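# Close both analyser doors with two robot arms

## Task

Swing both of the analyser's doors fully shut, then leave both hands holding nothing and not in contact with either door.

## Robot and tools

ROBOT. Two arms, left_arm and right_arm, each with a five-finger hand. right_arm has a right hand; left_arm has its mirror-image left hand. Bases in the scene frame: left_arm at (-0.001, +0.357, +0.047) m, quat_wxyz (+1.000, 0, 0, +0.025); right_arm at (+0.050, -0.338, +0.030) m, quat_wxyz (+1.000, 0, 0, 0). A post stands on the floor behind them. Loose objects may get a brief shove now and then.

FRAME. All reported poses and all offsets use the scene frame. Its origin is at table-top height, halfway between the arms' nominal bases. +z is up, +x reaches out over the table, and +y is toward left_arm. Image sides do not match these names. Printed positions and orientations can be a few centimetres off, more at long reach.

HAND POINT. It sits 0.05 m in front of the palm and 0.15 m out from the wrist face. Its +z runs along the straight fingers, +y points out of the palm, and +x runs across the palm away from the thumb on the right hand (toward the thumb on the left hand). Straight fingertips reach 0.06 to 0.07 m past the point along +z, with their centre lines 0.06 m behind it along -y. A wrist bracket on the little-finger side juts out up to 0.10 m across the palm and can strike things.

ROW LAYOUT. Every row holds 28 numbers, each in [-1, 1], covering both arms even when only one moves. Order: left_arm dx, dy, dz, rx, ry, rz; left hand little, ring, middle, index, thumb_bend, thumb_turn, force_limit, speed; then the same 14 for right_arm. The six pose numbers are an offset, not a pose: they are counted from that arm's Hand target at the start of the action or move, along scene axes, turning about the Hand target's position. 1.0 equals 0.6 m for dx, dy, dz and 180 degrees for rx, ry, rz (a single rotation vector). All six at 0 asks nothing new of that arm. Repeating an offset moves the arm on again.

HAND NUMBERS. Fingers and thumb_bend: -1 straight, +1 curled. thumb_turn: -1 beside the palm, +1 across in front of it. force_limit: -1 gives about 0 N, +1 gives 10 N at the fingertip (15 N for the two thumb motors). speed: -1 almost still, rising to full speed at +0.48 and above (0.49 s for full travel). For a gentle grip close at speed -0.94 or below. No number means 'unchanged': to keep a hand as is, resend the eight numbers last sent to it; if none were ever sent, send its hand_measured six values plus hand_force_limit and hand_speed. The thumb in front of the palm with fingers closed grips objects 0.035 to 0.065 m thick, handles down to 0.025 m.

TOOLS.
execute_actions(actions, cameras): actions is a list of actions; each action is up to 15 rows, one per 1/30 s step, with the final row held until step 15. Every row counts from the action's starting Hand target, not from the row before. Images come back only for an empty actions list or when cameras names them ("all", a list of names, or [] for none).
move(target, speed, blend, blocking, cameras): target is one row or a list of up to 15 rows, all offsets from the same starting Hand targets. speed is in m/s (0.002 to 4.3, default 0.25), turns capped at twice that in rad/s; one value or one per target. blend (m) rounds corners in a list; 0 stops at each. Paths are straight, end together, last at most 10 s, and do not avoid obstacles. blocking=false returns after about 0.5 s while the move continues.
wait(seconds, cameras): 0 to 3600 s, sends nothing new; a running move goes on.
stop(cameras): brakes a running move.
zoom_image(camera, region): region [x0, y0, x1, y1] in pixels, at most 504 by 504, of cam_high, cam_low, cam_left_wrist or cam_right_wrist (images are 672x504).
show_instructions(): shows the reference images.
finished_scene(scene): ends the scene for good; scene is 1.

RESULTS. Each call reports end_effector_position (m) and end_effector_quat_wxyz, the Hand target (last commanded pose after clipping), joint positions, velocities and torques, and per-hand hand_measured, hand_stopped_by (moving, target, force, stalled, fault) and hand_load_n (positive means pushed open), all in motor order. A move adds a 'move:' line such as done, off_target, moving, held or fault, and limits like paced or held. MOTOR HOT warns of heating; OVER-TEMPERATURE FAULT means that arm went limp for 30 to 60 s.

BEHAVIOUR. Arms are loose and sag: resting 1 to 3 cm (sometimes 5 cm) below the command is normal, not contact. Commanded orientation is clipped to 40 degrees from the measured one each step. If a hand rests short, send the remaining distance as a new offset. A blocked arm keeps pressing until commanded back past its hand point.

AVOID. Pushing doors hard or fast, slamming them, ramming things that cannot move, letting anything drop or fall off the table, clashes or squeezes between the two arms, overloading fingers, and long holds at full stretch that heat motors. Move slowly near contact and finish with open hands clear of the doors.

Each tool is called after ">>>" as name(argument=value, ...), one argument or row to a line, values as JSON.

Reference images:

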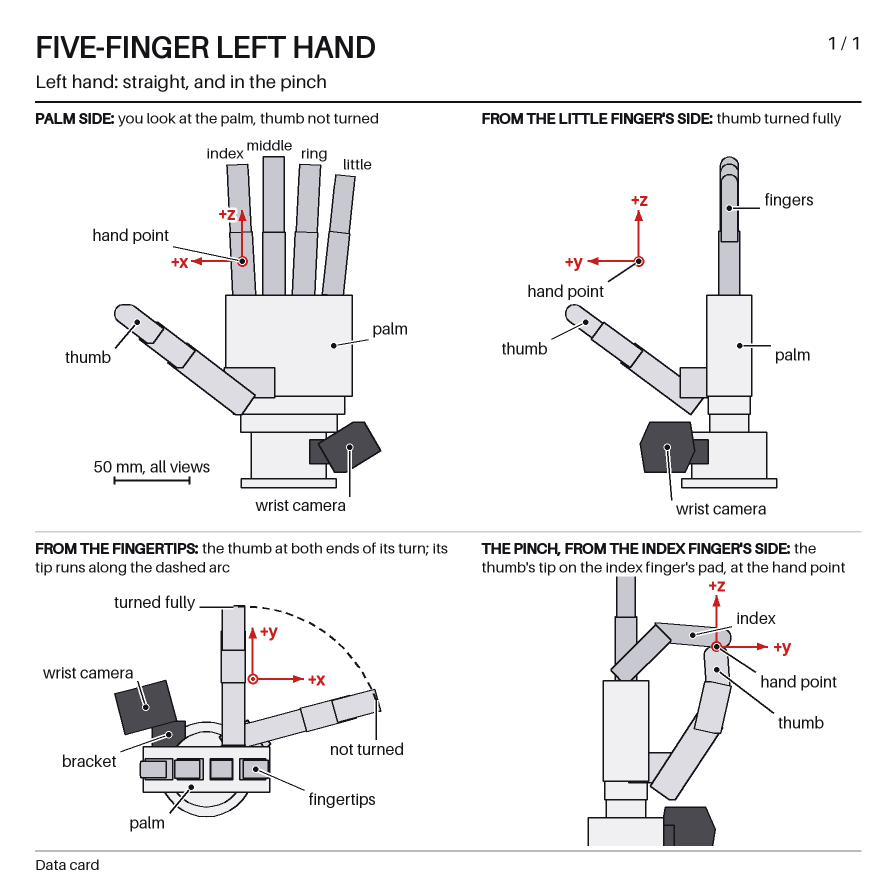

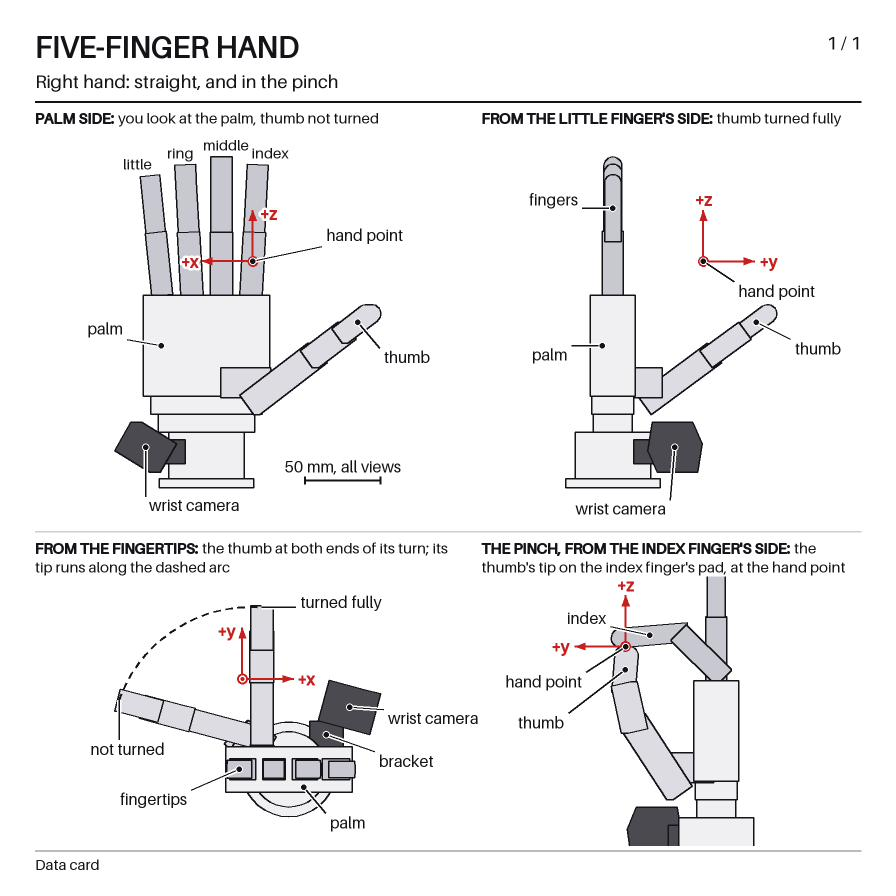

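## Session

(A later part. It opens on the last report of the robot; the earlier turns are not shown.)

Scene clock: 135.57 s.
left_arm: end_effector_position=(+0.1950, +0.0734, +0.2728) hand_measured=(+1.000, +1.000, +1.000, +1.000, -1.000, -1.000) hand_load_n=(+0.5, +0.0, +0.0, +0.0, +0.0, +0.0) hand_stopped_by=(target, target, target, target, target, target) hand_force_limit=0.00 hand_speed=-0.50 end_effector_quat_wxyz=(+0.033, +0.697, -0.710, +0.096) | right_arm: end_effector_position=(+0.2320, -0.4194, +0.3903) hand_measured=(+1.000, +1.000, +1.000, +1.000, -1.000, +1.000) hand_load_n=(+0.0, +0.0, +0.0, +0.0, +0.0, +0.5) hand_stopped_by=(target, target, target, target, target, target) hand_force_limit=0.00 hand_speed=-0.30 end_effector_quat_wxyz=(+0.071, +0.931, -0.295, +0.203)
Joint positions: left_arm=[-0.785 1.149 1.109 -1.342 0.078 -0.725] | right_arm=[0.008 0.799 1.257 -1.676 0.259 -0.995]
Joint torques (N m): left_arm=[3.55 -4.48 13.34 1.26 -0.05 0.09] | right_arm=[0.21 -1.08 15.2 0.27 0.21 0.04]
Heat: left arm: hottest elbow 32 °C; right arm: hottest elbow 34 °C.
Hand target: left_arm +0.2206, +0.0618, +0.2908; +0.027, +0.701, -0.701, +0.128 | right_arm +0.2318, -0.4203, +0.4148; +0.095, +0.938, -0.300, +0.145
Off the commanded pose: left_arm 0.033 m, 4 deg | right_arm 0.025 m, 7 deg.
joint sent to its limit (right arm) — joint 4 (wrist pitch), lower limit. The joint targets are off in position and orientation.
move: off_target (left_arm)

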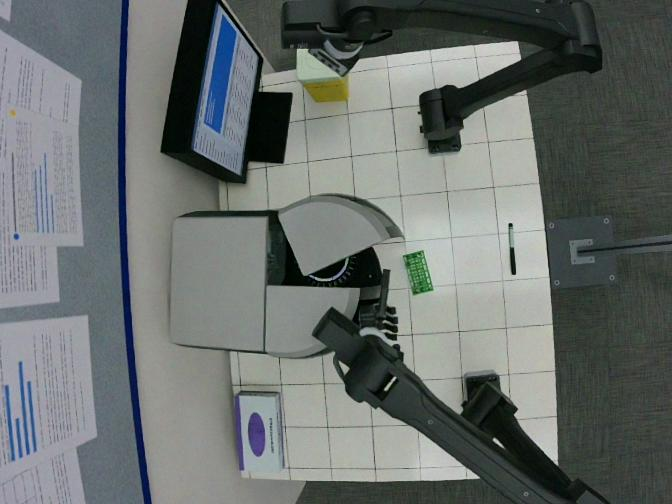

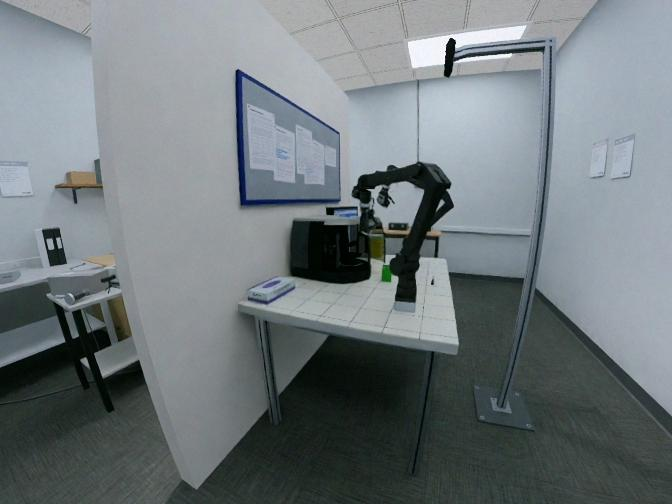

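>>> move(
  target=[
    [-0.14,0.0,0,0,0,0,1,1,1,1,-1,-1,0,-0.5,0,0,0,0,0,0,1,1,1,1,-1,1,0,-0.3],
    [-0.14,0.4,0.08,0,0,0,1,1,1,1,-1,-1,0,-0.5,0,0,0,0,0,0,1,1,1,1,-1,1,0,-0.3],
  ],
  speed=[0.1,0.2],
  blend=0.01,
  cameras=["cam_high"],
)

>>> zoom_image(
  camera="cam_high",
  region=[260, 200, 460, 360],
)

Scene clock: 139.67 s.
left_arm: end_effector_position=(+0.1343, +0.3007, +0.3247) hand_measured=(+1.000, +1.000, +1.000, +1.000, -1.000, -1.000) hand_load_n=(+0.0, +0.0, +0.0, +0.0, +0.0, +0.0) hand_stopped_by=(target, target, target, target, target, target) hand_force_limit=0.00 hand_speed=-0.50 end_effector_quat_wxyz=(-0.008, +0.703, -0.696, +0.146) | right_arm: end_effector_position=(+0.2320, -0.4194, +0.3903) hand_measured=(+1.000, +1.000, +1.000, +1.000, -1.000, +1.000) hand_load_n=(+0.0, +0.0, +0.0, +0.0, +0.0, +0.0) hand_stopped_by=(target, target, target, target, target, target) hand_force_limit=0.00 hand_speed=-0.30 end_effector_quat_wxyz=(+0.071, +0.931, -0.295, +0.203)
Joint positions: left_arm=[0.039 0.697 1.01 -1.679 0.211 0.057] | right_arm=[0.008 0.799 1.257 -1.676 0.259 -0.995]
Joint torques (N m): left_arm=[2.49 -0.5 10.77 0.1 0.39 0.18] | right_arm=[0.21 -0.97 15.15 0.23 0.21 0.05]
Heat: left arm: hottest elbow 32 °C; right arm: hottest elbow 34 °C.
Hand target: left_arm +0.1366, +0.3018, +0.3388; +0.027, +0.701, -0.701, +0.128 | right_arm +0.2318, -0.4203, +0.4148; +0.095, +0.938, -0.300, +0.145
Off the commanded pose: left_arm 0.014 m, 5 deg | right_arm 0.025 m, 7 deg.
joint sent to its limit (left arm) — joint 4 (wrist pitch), lower limit. The joint targets are off in position and orientation.
joint sent to its limit (right arm) — joint 4 (wrist pitch), lower limit. The joint targets are off in position and orientation.
move: off_target (left_arm)

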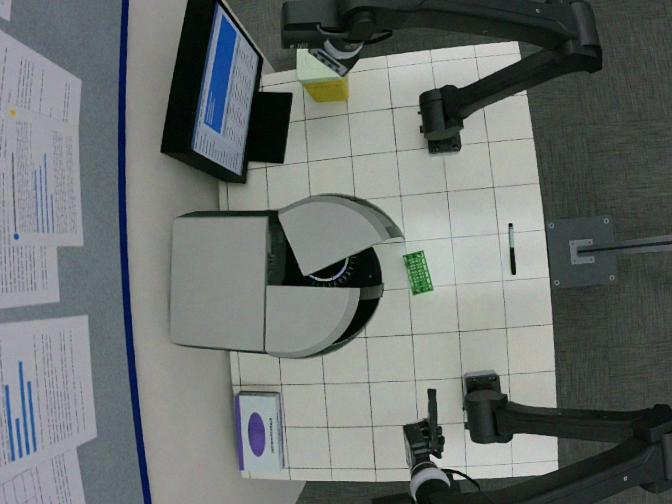

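Scaled by 2.520 from the camera's image (finer frame: 960x720).

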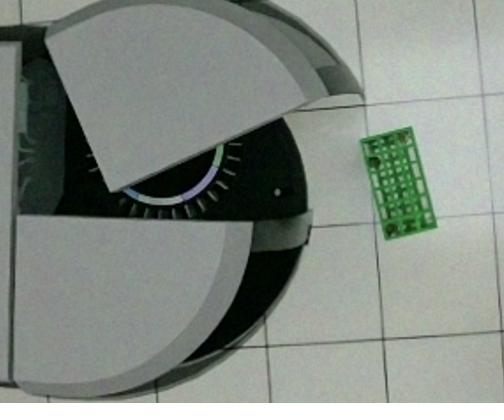

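>>> move(
  target=[
    [0,0,0,0,0,0,1,1,1,1,-1,-1,0,-0.5,-0.22,0.417,-0.025,0,0,-0.105,1,1,1,1,-1,1,0,-0.3],
    [0,0,0,0,0,0,1,1,1,1,-1,-1,0,-0.5,-0.22,0.417,-0.2,0,0,-0.105,1,1,1,1,-1,1,0,-0.3],
  ],
  speed=0.2,
  blend=0.02,
  cameras=["cam_high","cam_low"],
)

>>> zoom_image(
  camera="cam_high",
  region=[260, 180, 460, 340],
)

>>> zoom_image(
  camera="cam_low",
  region=[290, 180, 420, 300],
)

Scene clock: 144.27 s.
left_arm: end_effector_position=(+0.1343, +0.3007, +0.3247) hand_measured=(+1.000, +1.000, +1.000, +1.000, -1.000, -1.000) hand_load_n=(+0.0, +0.0, +0.0, +0.0, +0.0, +0.0) hand_stopped_by=(target, target, target, target, target, target) hand_force_limit=0.00 hand_speed=-0.50 end_effector_quat_wxyz=(-0.008, +0.703, -0.696, +0.146) | right_arm: end_effector_position=(+0.1032, -0.1669, +0.2941) hand_measured=(+1.000, +1.000, +1.000, +1.000, -1.000, +1.000) hand_load_n=(+0.0, +0.0, +0.0, +0.0, +0.0, +0.5) hand_stopped_by=(target, target, target, target, target, target) hand_force_limit=0.00 hand_speed=-0.30 end_effector_quat_wxyz=(-0.062, +0.899, -0.427, +0.070)
Joint positions: left_arm=[0.039 0.697 1.01 -1.679 0.211 0.057] | right_arm=[1.126 0.819 1.05 -1.676 0.139 0.434]
Joint torques (N m): left_arm=[3.37 -0.32 11.03 0.24 0.32 0.23] | right_arm=[0.67 -2.02 9.88 -0.01 0.02 0.29]
Heat: left arm: hottest elbow 31 °C; right arm: hottest elbow 33 °C.
Hand target: left_arm +0.1366, +0.3018, +0.3388; +0.027, +0.701, -0.701, +0.128 | right_arm +0.0998, -0.1701, +0.2948; +0.117, +0.876, -0.450, +0.127
Off the commanded pose: left_arm 0.014 m, 5 deg | right_arm 0.005 m, 22 deg.
joint sent to its limit (left arm) — joint 4 (wrist pitch), lower limit. The joint targets are off in position and orientation.
joint sent to its limit (right arm) — joint 4 (wrist pitch), lower limit. The joint targets are off in position and orientation.
move: off_target (right_arm); limits=paced

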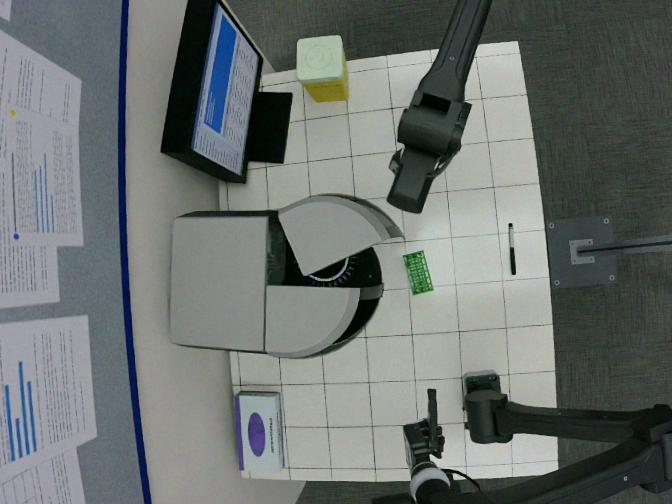

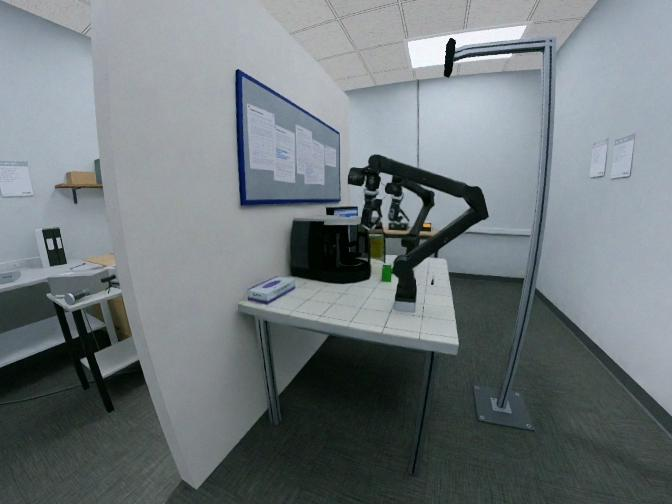

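Scaled by 2.520 from the camera's image (finer frame: 960x720).

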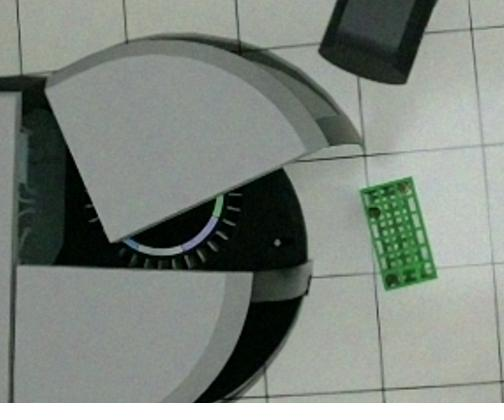

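Scaled by 3.877 from the camera's image (finer frame: 960x720).

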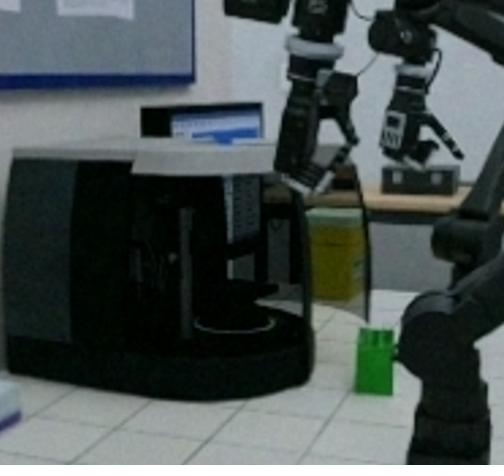

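>>> move(
  target=[0,0,0,0,0,0,1,1,1,1,-1,-1,0,-0.5,0.117,0.142,0,0.165,-0.012,-0.077,1,1,1,1,-1,1,0,-0.3],
  speed=0.08,
  cameras=["cam_high","cam_low"],
)

>>> zoom_image(
  camera="cam_high",
  region=[260, 180, 460, 340],
)

>>> zoom_image(
  camera="cam_low",
  region=[290, 180, 420, 300],
)

Scene clock: 148.87 s.
left_arm: end_effector_position=(+0.1343, +0.3007, +0.3247) hand_measured=(+1.000, +1.000, +1.000, +1.000, -1.000, -1.000) hand_load_n=(+0.0, +0.0, +0.0, +0.0, +0.0, +0.0) hand_stopped_by=(target, target, target, target, target, target) hand_force_limit=0.00 hand_speed=-0.50 end_effector_quat_wxyz=(-0.008, +0.703, -0.696, +0.146) | right_arm: end_effector_position=(+0.1536, -0.1021, +0.2737) hand_measured=(+1.000, +1.000, +1.000, +1.000, -1.000, +1.000) hand_load_n=(+0.5, +0.0, +0.0, +0.0, +0.0, +0.0) hand_stopped_by=(target, target, target, target, target, target) hand_force_limit=0.00 hand_speed=-0.30 end_effector_quat_wxyz=(-0.069, +0.825, -0.561, +0.007)
Joint positions: left_arm=[0.039 0.697 1.01 -1.679 0.211 0.057] | right_arm=[0.937 0.984 1.066 -1.515 0.009 0.561]
Joint torques (N m): left_arm=[3.02 0.09 10.88 -0.01 0.34 0.2] | right_arm=[0.15 -2.9 16.21 1.16 -0.17 0.3]
Heat: left arm: hottest elbow 31 °C; right arm: hottest elbow 33 °C.
Hand target: left_arm +0.1366, +0.3018, +0.3388; +0.027, +0.701, -0.701, +0.128 | right_arm +0.1700, -0.0849, +0.2948; -0.105, +0.815, -0.571, +0.010
Off the commanded pose: left_arm 0.014 m, 5 deg | right_arm 0.032 m, 4 deg.
joint sent to its limit (left arm) — joint 4 (wrist pitch), lower limit. The joint targets are off in position and orientation.
move: off_target (right_arm)

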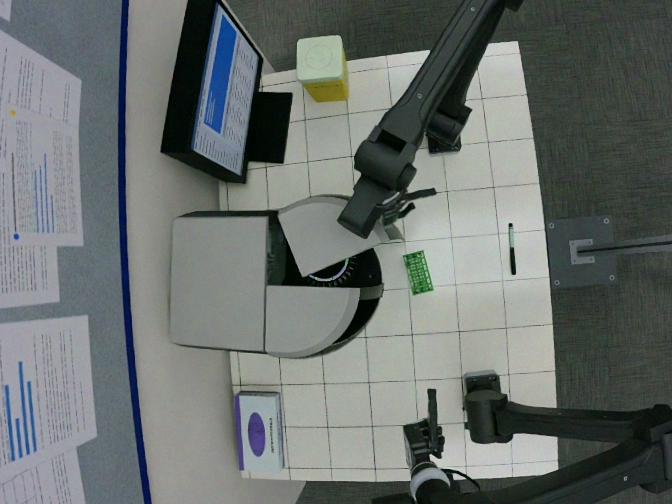

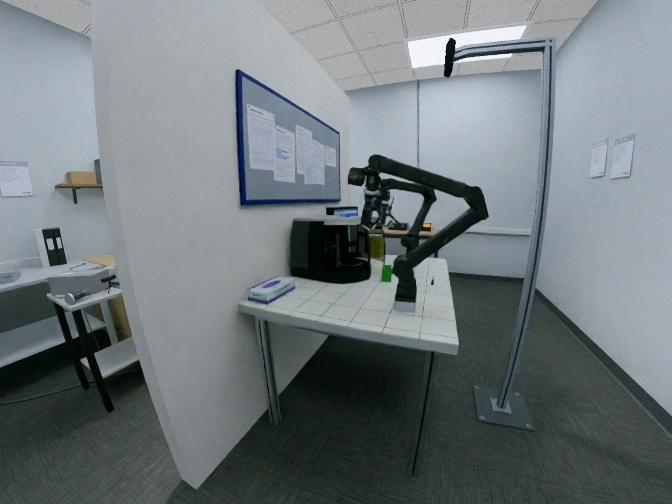

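Scaled by 2.520 from the camera's image (finer frame: 960x720).

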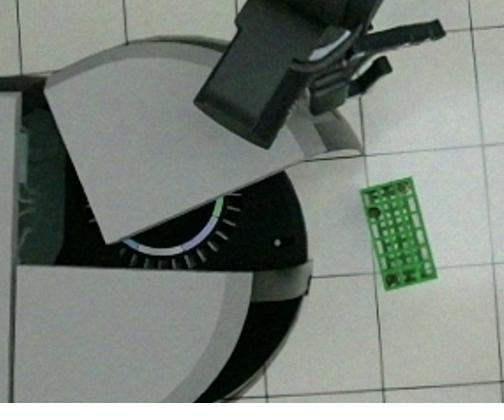

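Scaled by 3.877 from the camera's image (finer frame: 960x720).

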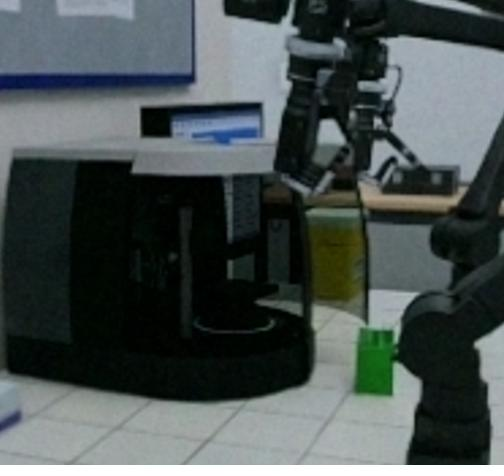

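>>> move(
  target=[0,0,0,0,0,0,1,1,1,1,-1,-1,0,-0.5,0.06,0.08,0.02,0,0,0,1,1,1,1,-1,1,0,-0.3],
  speed=0.08,
  cameras=["cam_high"],
)

>>> zoom_image(
  camera="cam_high",
  region=[260, 180, 460, 340],
)

Scene clock: 150.73 s.
left_arm: end_effector_position=(+0.1343, +0.3007, +0.3247) hand_measured=(+1.000, +1.000, +1.000, +1.000, -1.000, -1.000) hand_load_n=(+0.0, +0.0, +0.0, +0.0, +0.0, +0.0) hand_stopped_by=(target, target, target, target, target, target) hand_force_limit=0.00 hand_speed=-0.50 end_effector_quat_wxyz=(-0.008, +0.703, -0.696, +0.146) | right_arm: end_effector_position=(+0.1892, -0.0534, +0.2856) hand_measured=(+1.000, +1.000, +1.000, +1.000, -1.000, +1.000) hand_load_n=(+0.0, +0.0, +0.0, +0.0, +0.0, +0.0) hand_stopped_by=(target, target, target, target, target, target) hand_force_limit=0.00 hand_speed=-0.30 end_effector_quat_wxyz=(-0.069, +0.825, -0.561, +0.007)
Joint positions: left_arm=[0.039 0.697 1.01 -1.679 0.211 0.057] | right_arm=[0.937 1.146 1.207 -1.492 0.009 0.562]
Joint torques (N m): left_arm=[3.14 -1.03 11.26 -0.06 0.26 0.2] | right_arm=[0.03 -5.95 15.98 1.06 -0.12 0.34]
Heat: left arm: hottest elbow 31 °C; right arm: hottest elbow 33 °C.
Hand target: left_arm +0.1366, +0.3018, +0.3388; +0.027, +0.701, -0.701, +0.128 | right_arm +0.2060, -0.0369, +0.3068; -0.105, +0.815, -0.571, +0.010
Off the commanded pose: left_arm 0.014 m, 5 deg | right_arm 0.032 m, 4 deg.
joint sent to its limit (left arm) — joint 4 (wrist pitch), lower limit. The joint targets are off in position and orientation.
move: off_target (right_arm)

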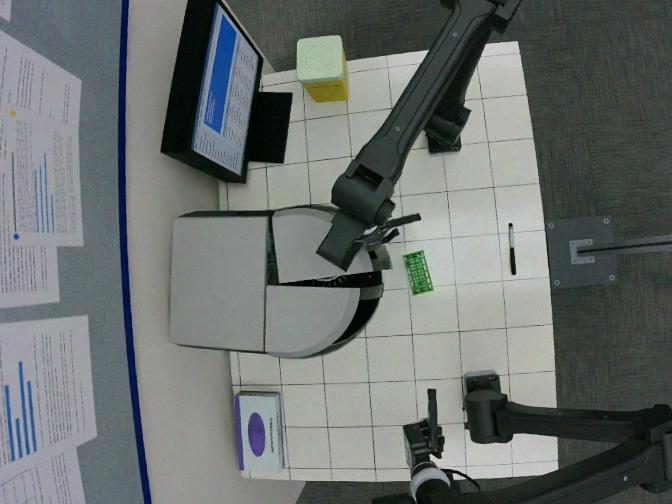

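Scaled by 2.520 from the camera's image (finer frame: 960x720).

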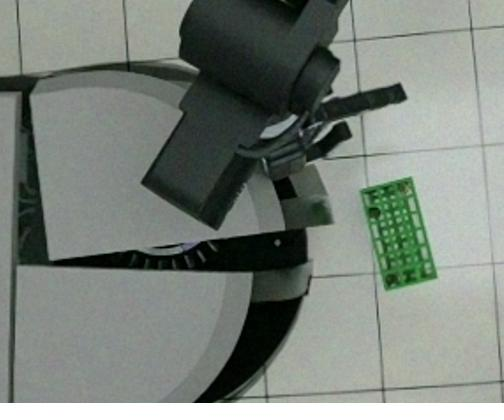

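>>> move(
  target=[0,0,0,0,0,0,1,1,1,1,-1,-1,0,-0.5,0.065,0.02,0.0,0,0,0,1,1,1,1,-1,1,0,-0.3],
  speed=0.06,
  cameras=["cam_high"],
)

>>> zoom_image(
  camera="cam_high",
  region=[260, 180, 460, 340],
)

Scene clock: 152.53 s.
left_arm: end_effector_position=(+0.1343, +0.3007, +0.3247) hand_measured=(+1.000, +1.000, +1.000, +1.000, -1.000, -1.000) hand_load_n=(-0.5, +0.0, +0.0, +0.0, -0.5, +0.0) hand_stopped_by=(target, target, target, target, target, target) hand_force_limit=0.00 hand_speed=-0.50 end_effector_quat_wxyz=(-0.008, +0.703, -0.696, +0.146) | right_arm: end_effector_position=(+0.2174, -0.0433, +0.2893) hand_measured=(+1.000, +1.000, +1.000, +1.000, -1.000, +1.000) hand_load_n=(+0.0, +0.5, +0.5, +0.0, +0.0, +0.0) hand_stopped_by=(target, target, target, target, target, target) hand_force_limit=0.00 hand_speed=-0.30 end_effector_quat_wxyz=(-0.072, +0.826, -0.560, +0.001)
Joint positions: left_arm=[0.039 0.697 1.01 -1.679 0.211 0.057] | right_arm=[0.882 1.211 1.265 -1.481 -0.011 0.504]
Joint torques (N m): left_arm=[3.14 0.09 11.03 0.05 0.29 0.21] | right_arm=[-0.91 -4.95 17.17 1.42 0.12 0.2]
Heat: left arm: hottest elbow 31 °C; right arm: hottest elbow 33 °C.
Hand target: left_arm +0.1366, +0.3018, +0.3388; +0.027, +0.701, -0.701, +0.128 | right_arm +0.2450, -0.0249, +0.3068; -0.105, +0.815, -0.571, +0.010
Off the commanded pose: left_arm 0.014 m, 5 deg | right_arm 0.038 m, 4 deg.
joint sent to its limit (left arm) — joint 4 (wrist pitch), lower limit. The joint targets are off in position and orientation.
move: off_target (right_arm)

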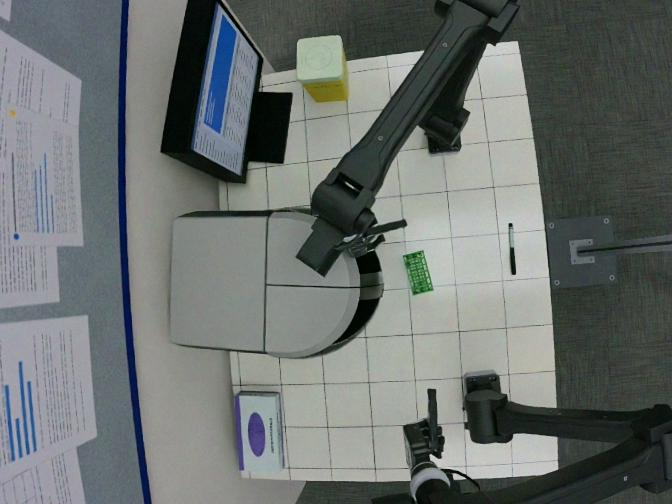

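Scaled by 2.520 from the camera's image (finer frame: 960x720).

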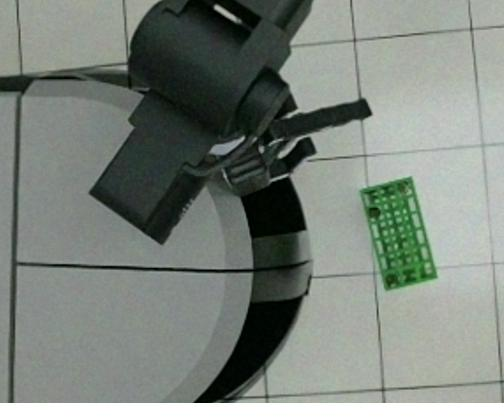

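>>> move(
  target=[
    [0,0,0,0,0,0,1,1,1,1,-1,-1,0,-0.5,-0.183,-0.083,0,0,0,0,1,1,1,1,-1,1,0,-0.3],
    [0,0,0,0,0,0,1,1,1,1,-1,-1,0,-0.5,-0.16,-0.3,0.1,0,0,0,1,1,1,1,-1,1,0,-0.3],
  ],
  speed=[0.1,0.2],
  blend=0.01,
  cameras=["cam_high","cam_low"],
)

>>> zoom_image(
  camera="cam_high",
  region=[240, 200, 400, 360],
)

>>> zoom_image(
  camera="cam_low",
  region=[280, 180, 420, 300],
)

Scene clock: 156.27 s.
left_arm: end_effector_position=(+0.1343, +0.3007, +0.3247) hand_measured=(+1.000, +1.000, +1.000, +1.000, -1.000, -1.000) hand_load_n=(+0.0, +0.0, +0.0, +0.0, +0.0, +0.0) hand_stopped_by=(target, target, target, target, target, target) hand_force_limit=0.00 hand_speed=-0.50 end_effector_quat_wxyz=(-0.008, +0.703, -0.696, +0.146) | right_arm: end_effector_position=(+0.1490, -0.2052, +0.3624) hand_measured=(+1.000, +1.000, +1.000, +1.000, -1.000, +1.000) hand_load_n=(+0.0, +0.0, +0.0, +0.0, +0.0, +0.0) hand_stopped_by=(target, target, target, target, target, target) hand_force_limit=0.00 hand_speed=-0.30 end_effector_quat_wxyz=(-0.188, +0.805, -0.561, +0.037)
Joint positions: left_arm=[0.039 0.697 1.01 -1.679 0.211 0.057] | right_arm=[0.577 0.671 1.156 -1.676 -0.071 0.237]
Joint torques (N m): left_arm=[3.14 0.21 11.15 -0.03 0.29 0.25] | right_arm=[0.09 1.49 11.08 0.49 -0.22 0.08]
Heat: left arm: hottest elbow 31 °C; right arm: hottest elbow 33 °C.
Hand target: left_arm +0.1366, +0.3018, +0.3388; +0.027, +0.701, -0.701, +0.128 | right_arm +0.1490, -0.2049, +0.3668; -0.105, +0.815, -0.571, +0.010
Off the commanded pose: left_arm 0.014 m, 5 deg | right_arm 0.004 m, 10 deg.
joint sent to its limit (left arm) — joint 4 (wrist pitch), lower limit. The joint targets are off in position and orientation.
joint sent to its limit (right arm) — joint 4 (wrist pitch), lower limit. The joint targets are off in position and orientation.
move: off_target (right_arm)

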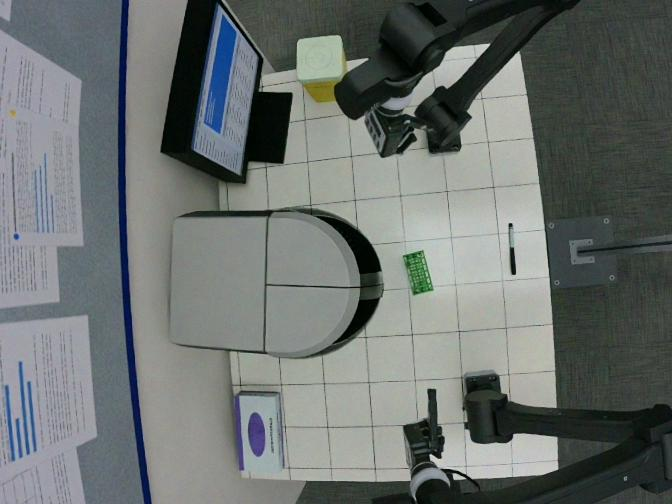

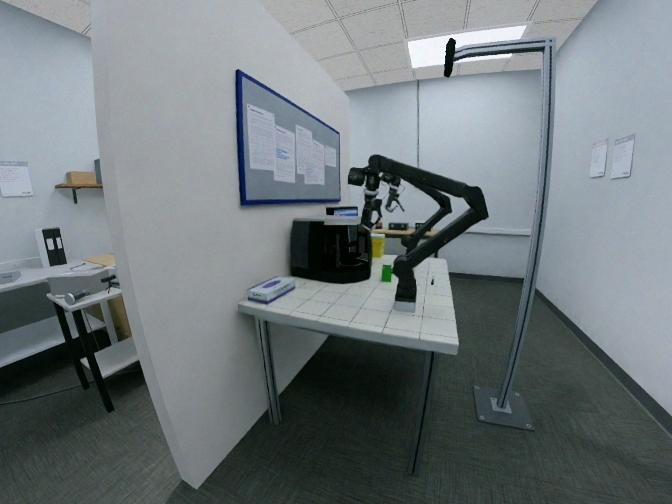

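Scaled by 3.150 from the camera's image (finer frame: 960x720).

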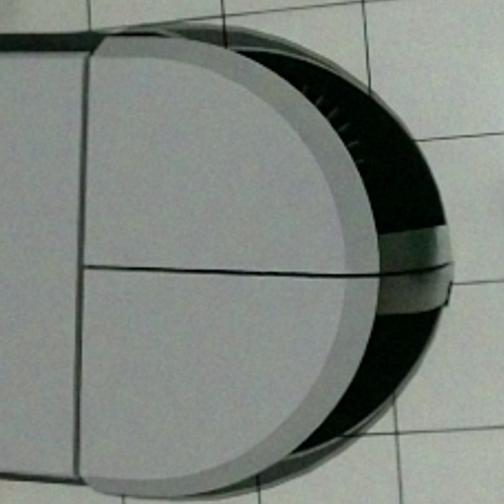

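Scaled by 3.600 from the camera's image (finer frame: 960x720).

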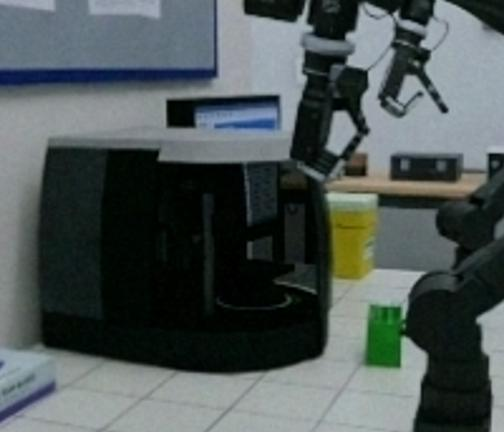

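>>> zoom_image(
  camera="cam_high",
  region=[255, 255, 395, 315],
)

>>> zoom_image(
  camera="cam_high",
  region=[250, 200, 290, 360],
)

Scaled by 3.600 from the camera's image (finer frame: 960x720).

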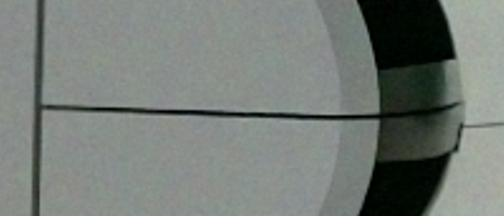

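Scaled by 3.150 from the camera's image (finer frame: 960x720).

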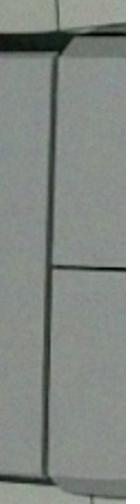

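>>> finished_scene(
)

The scene is finished: the task was done.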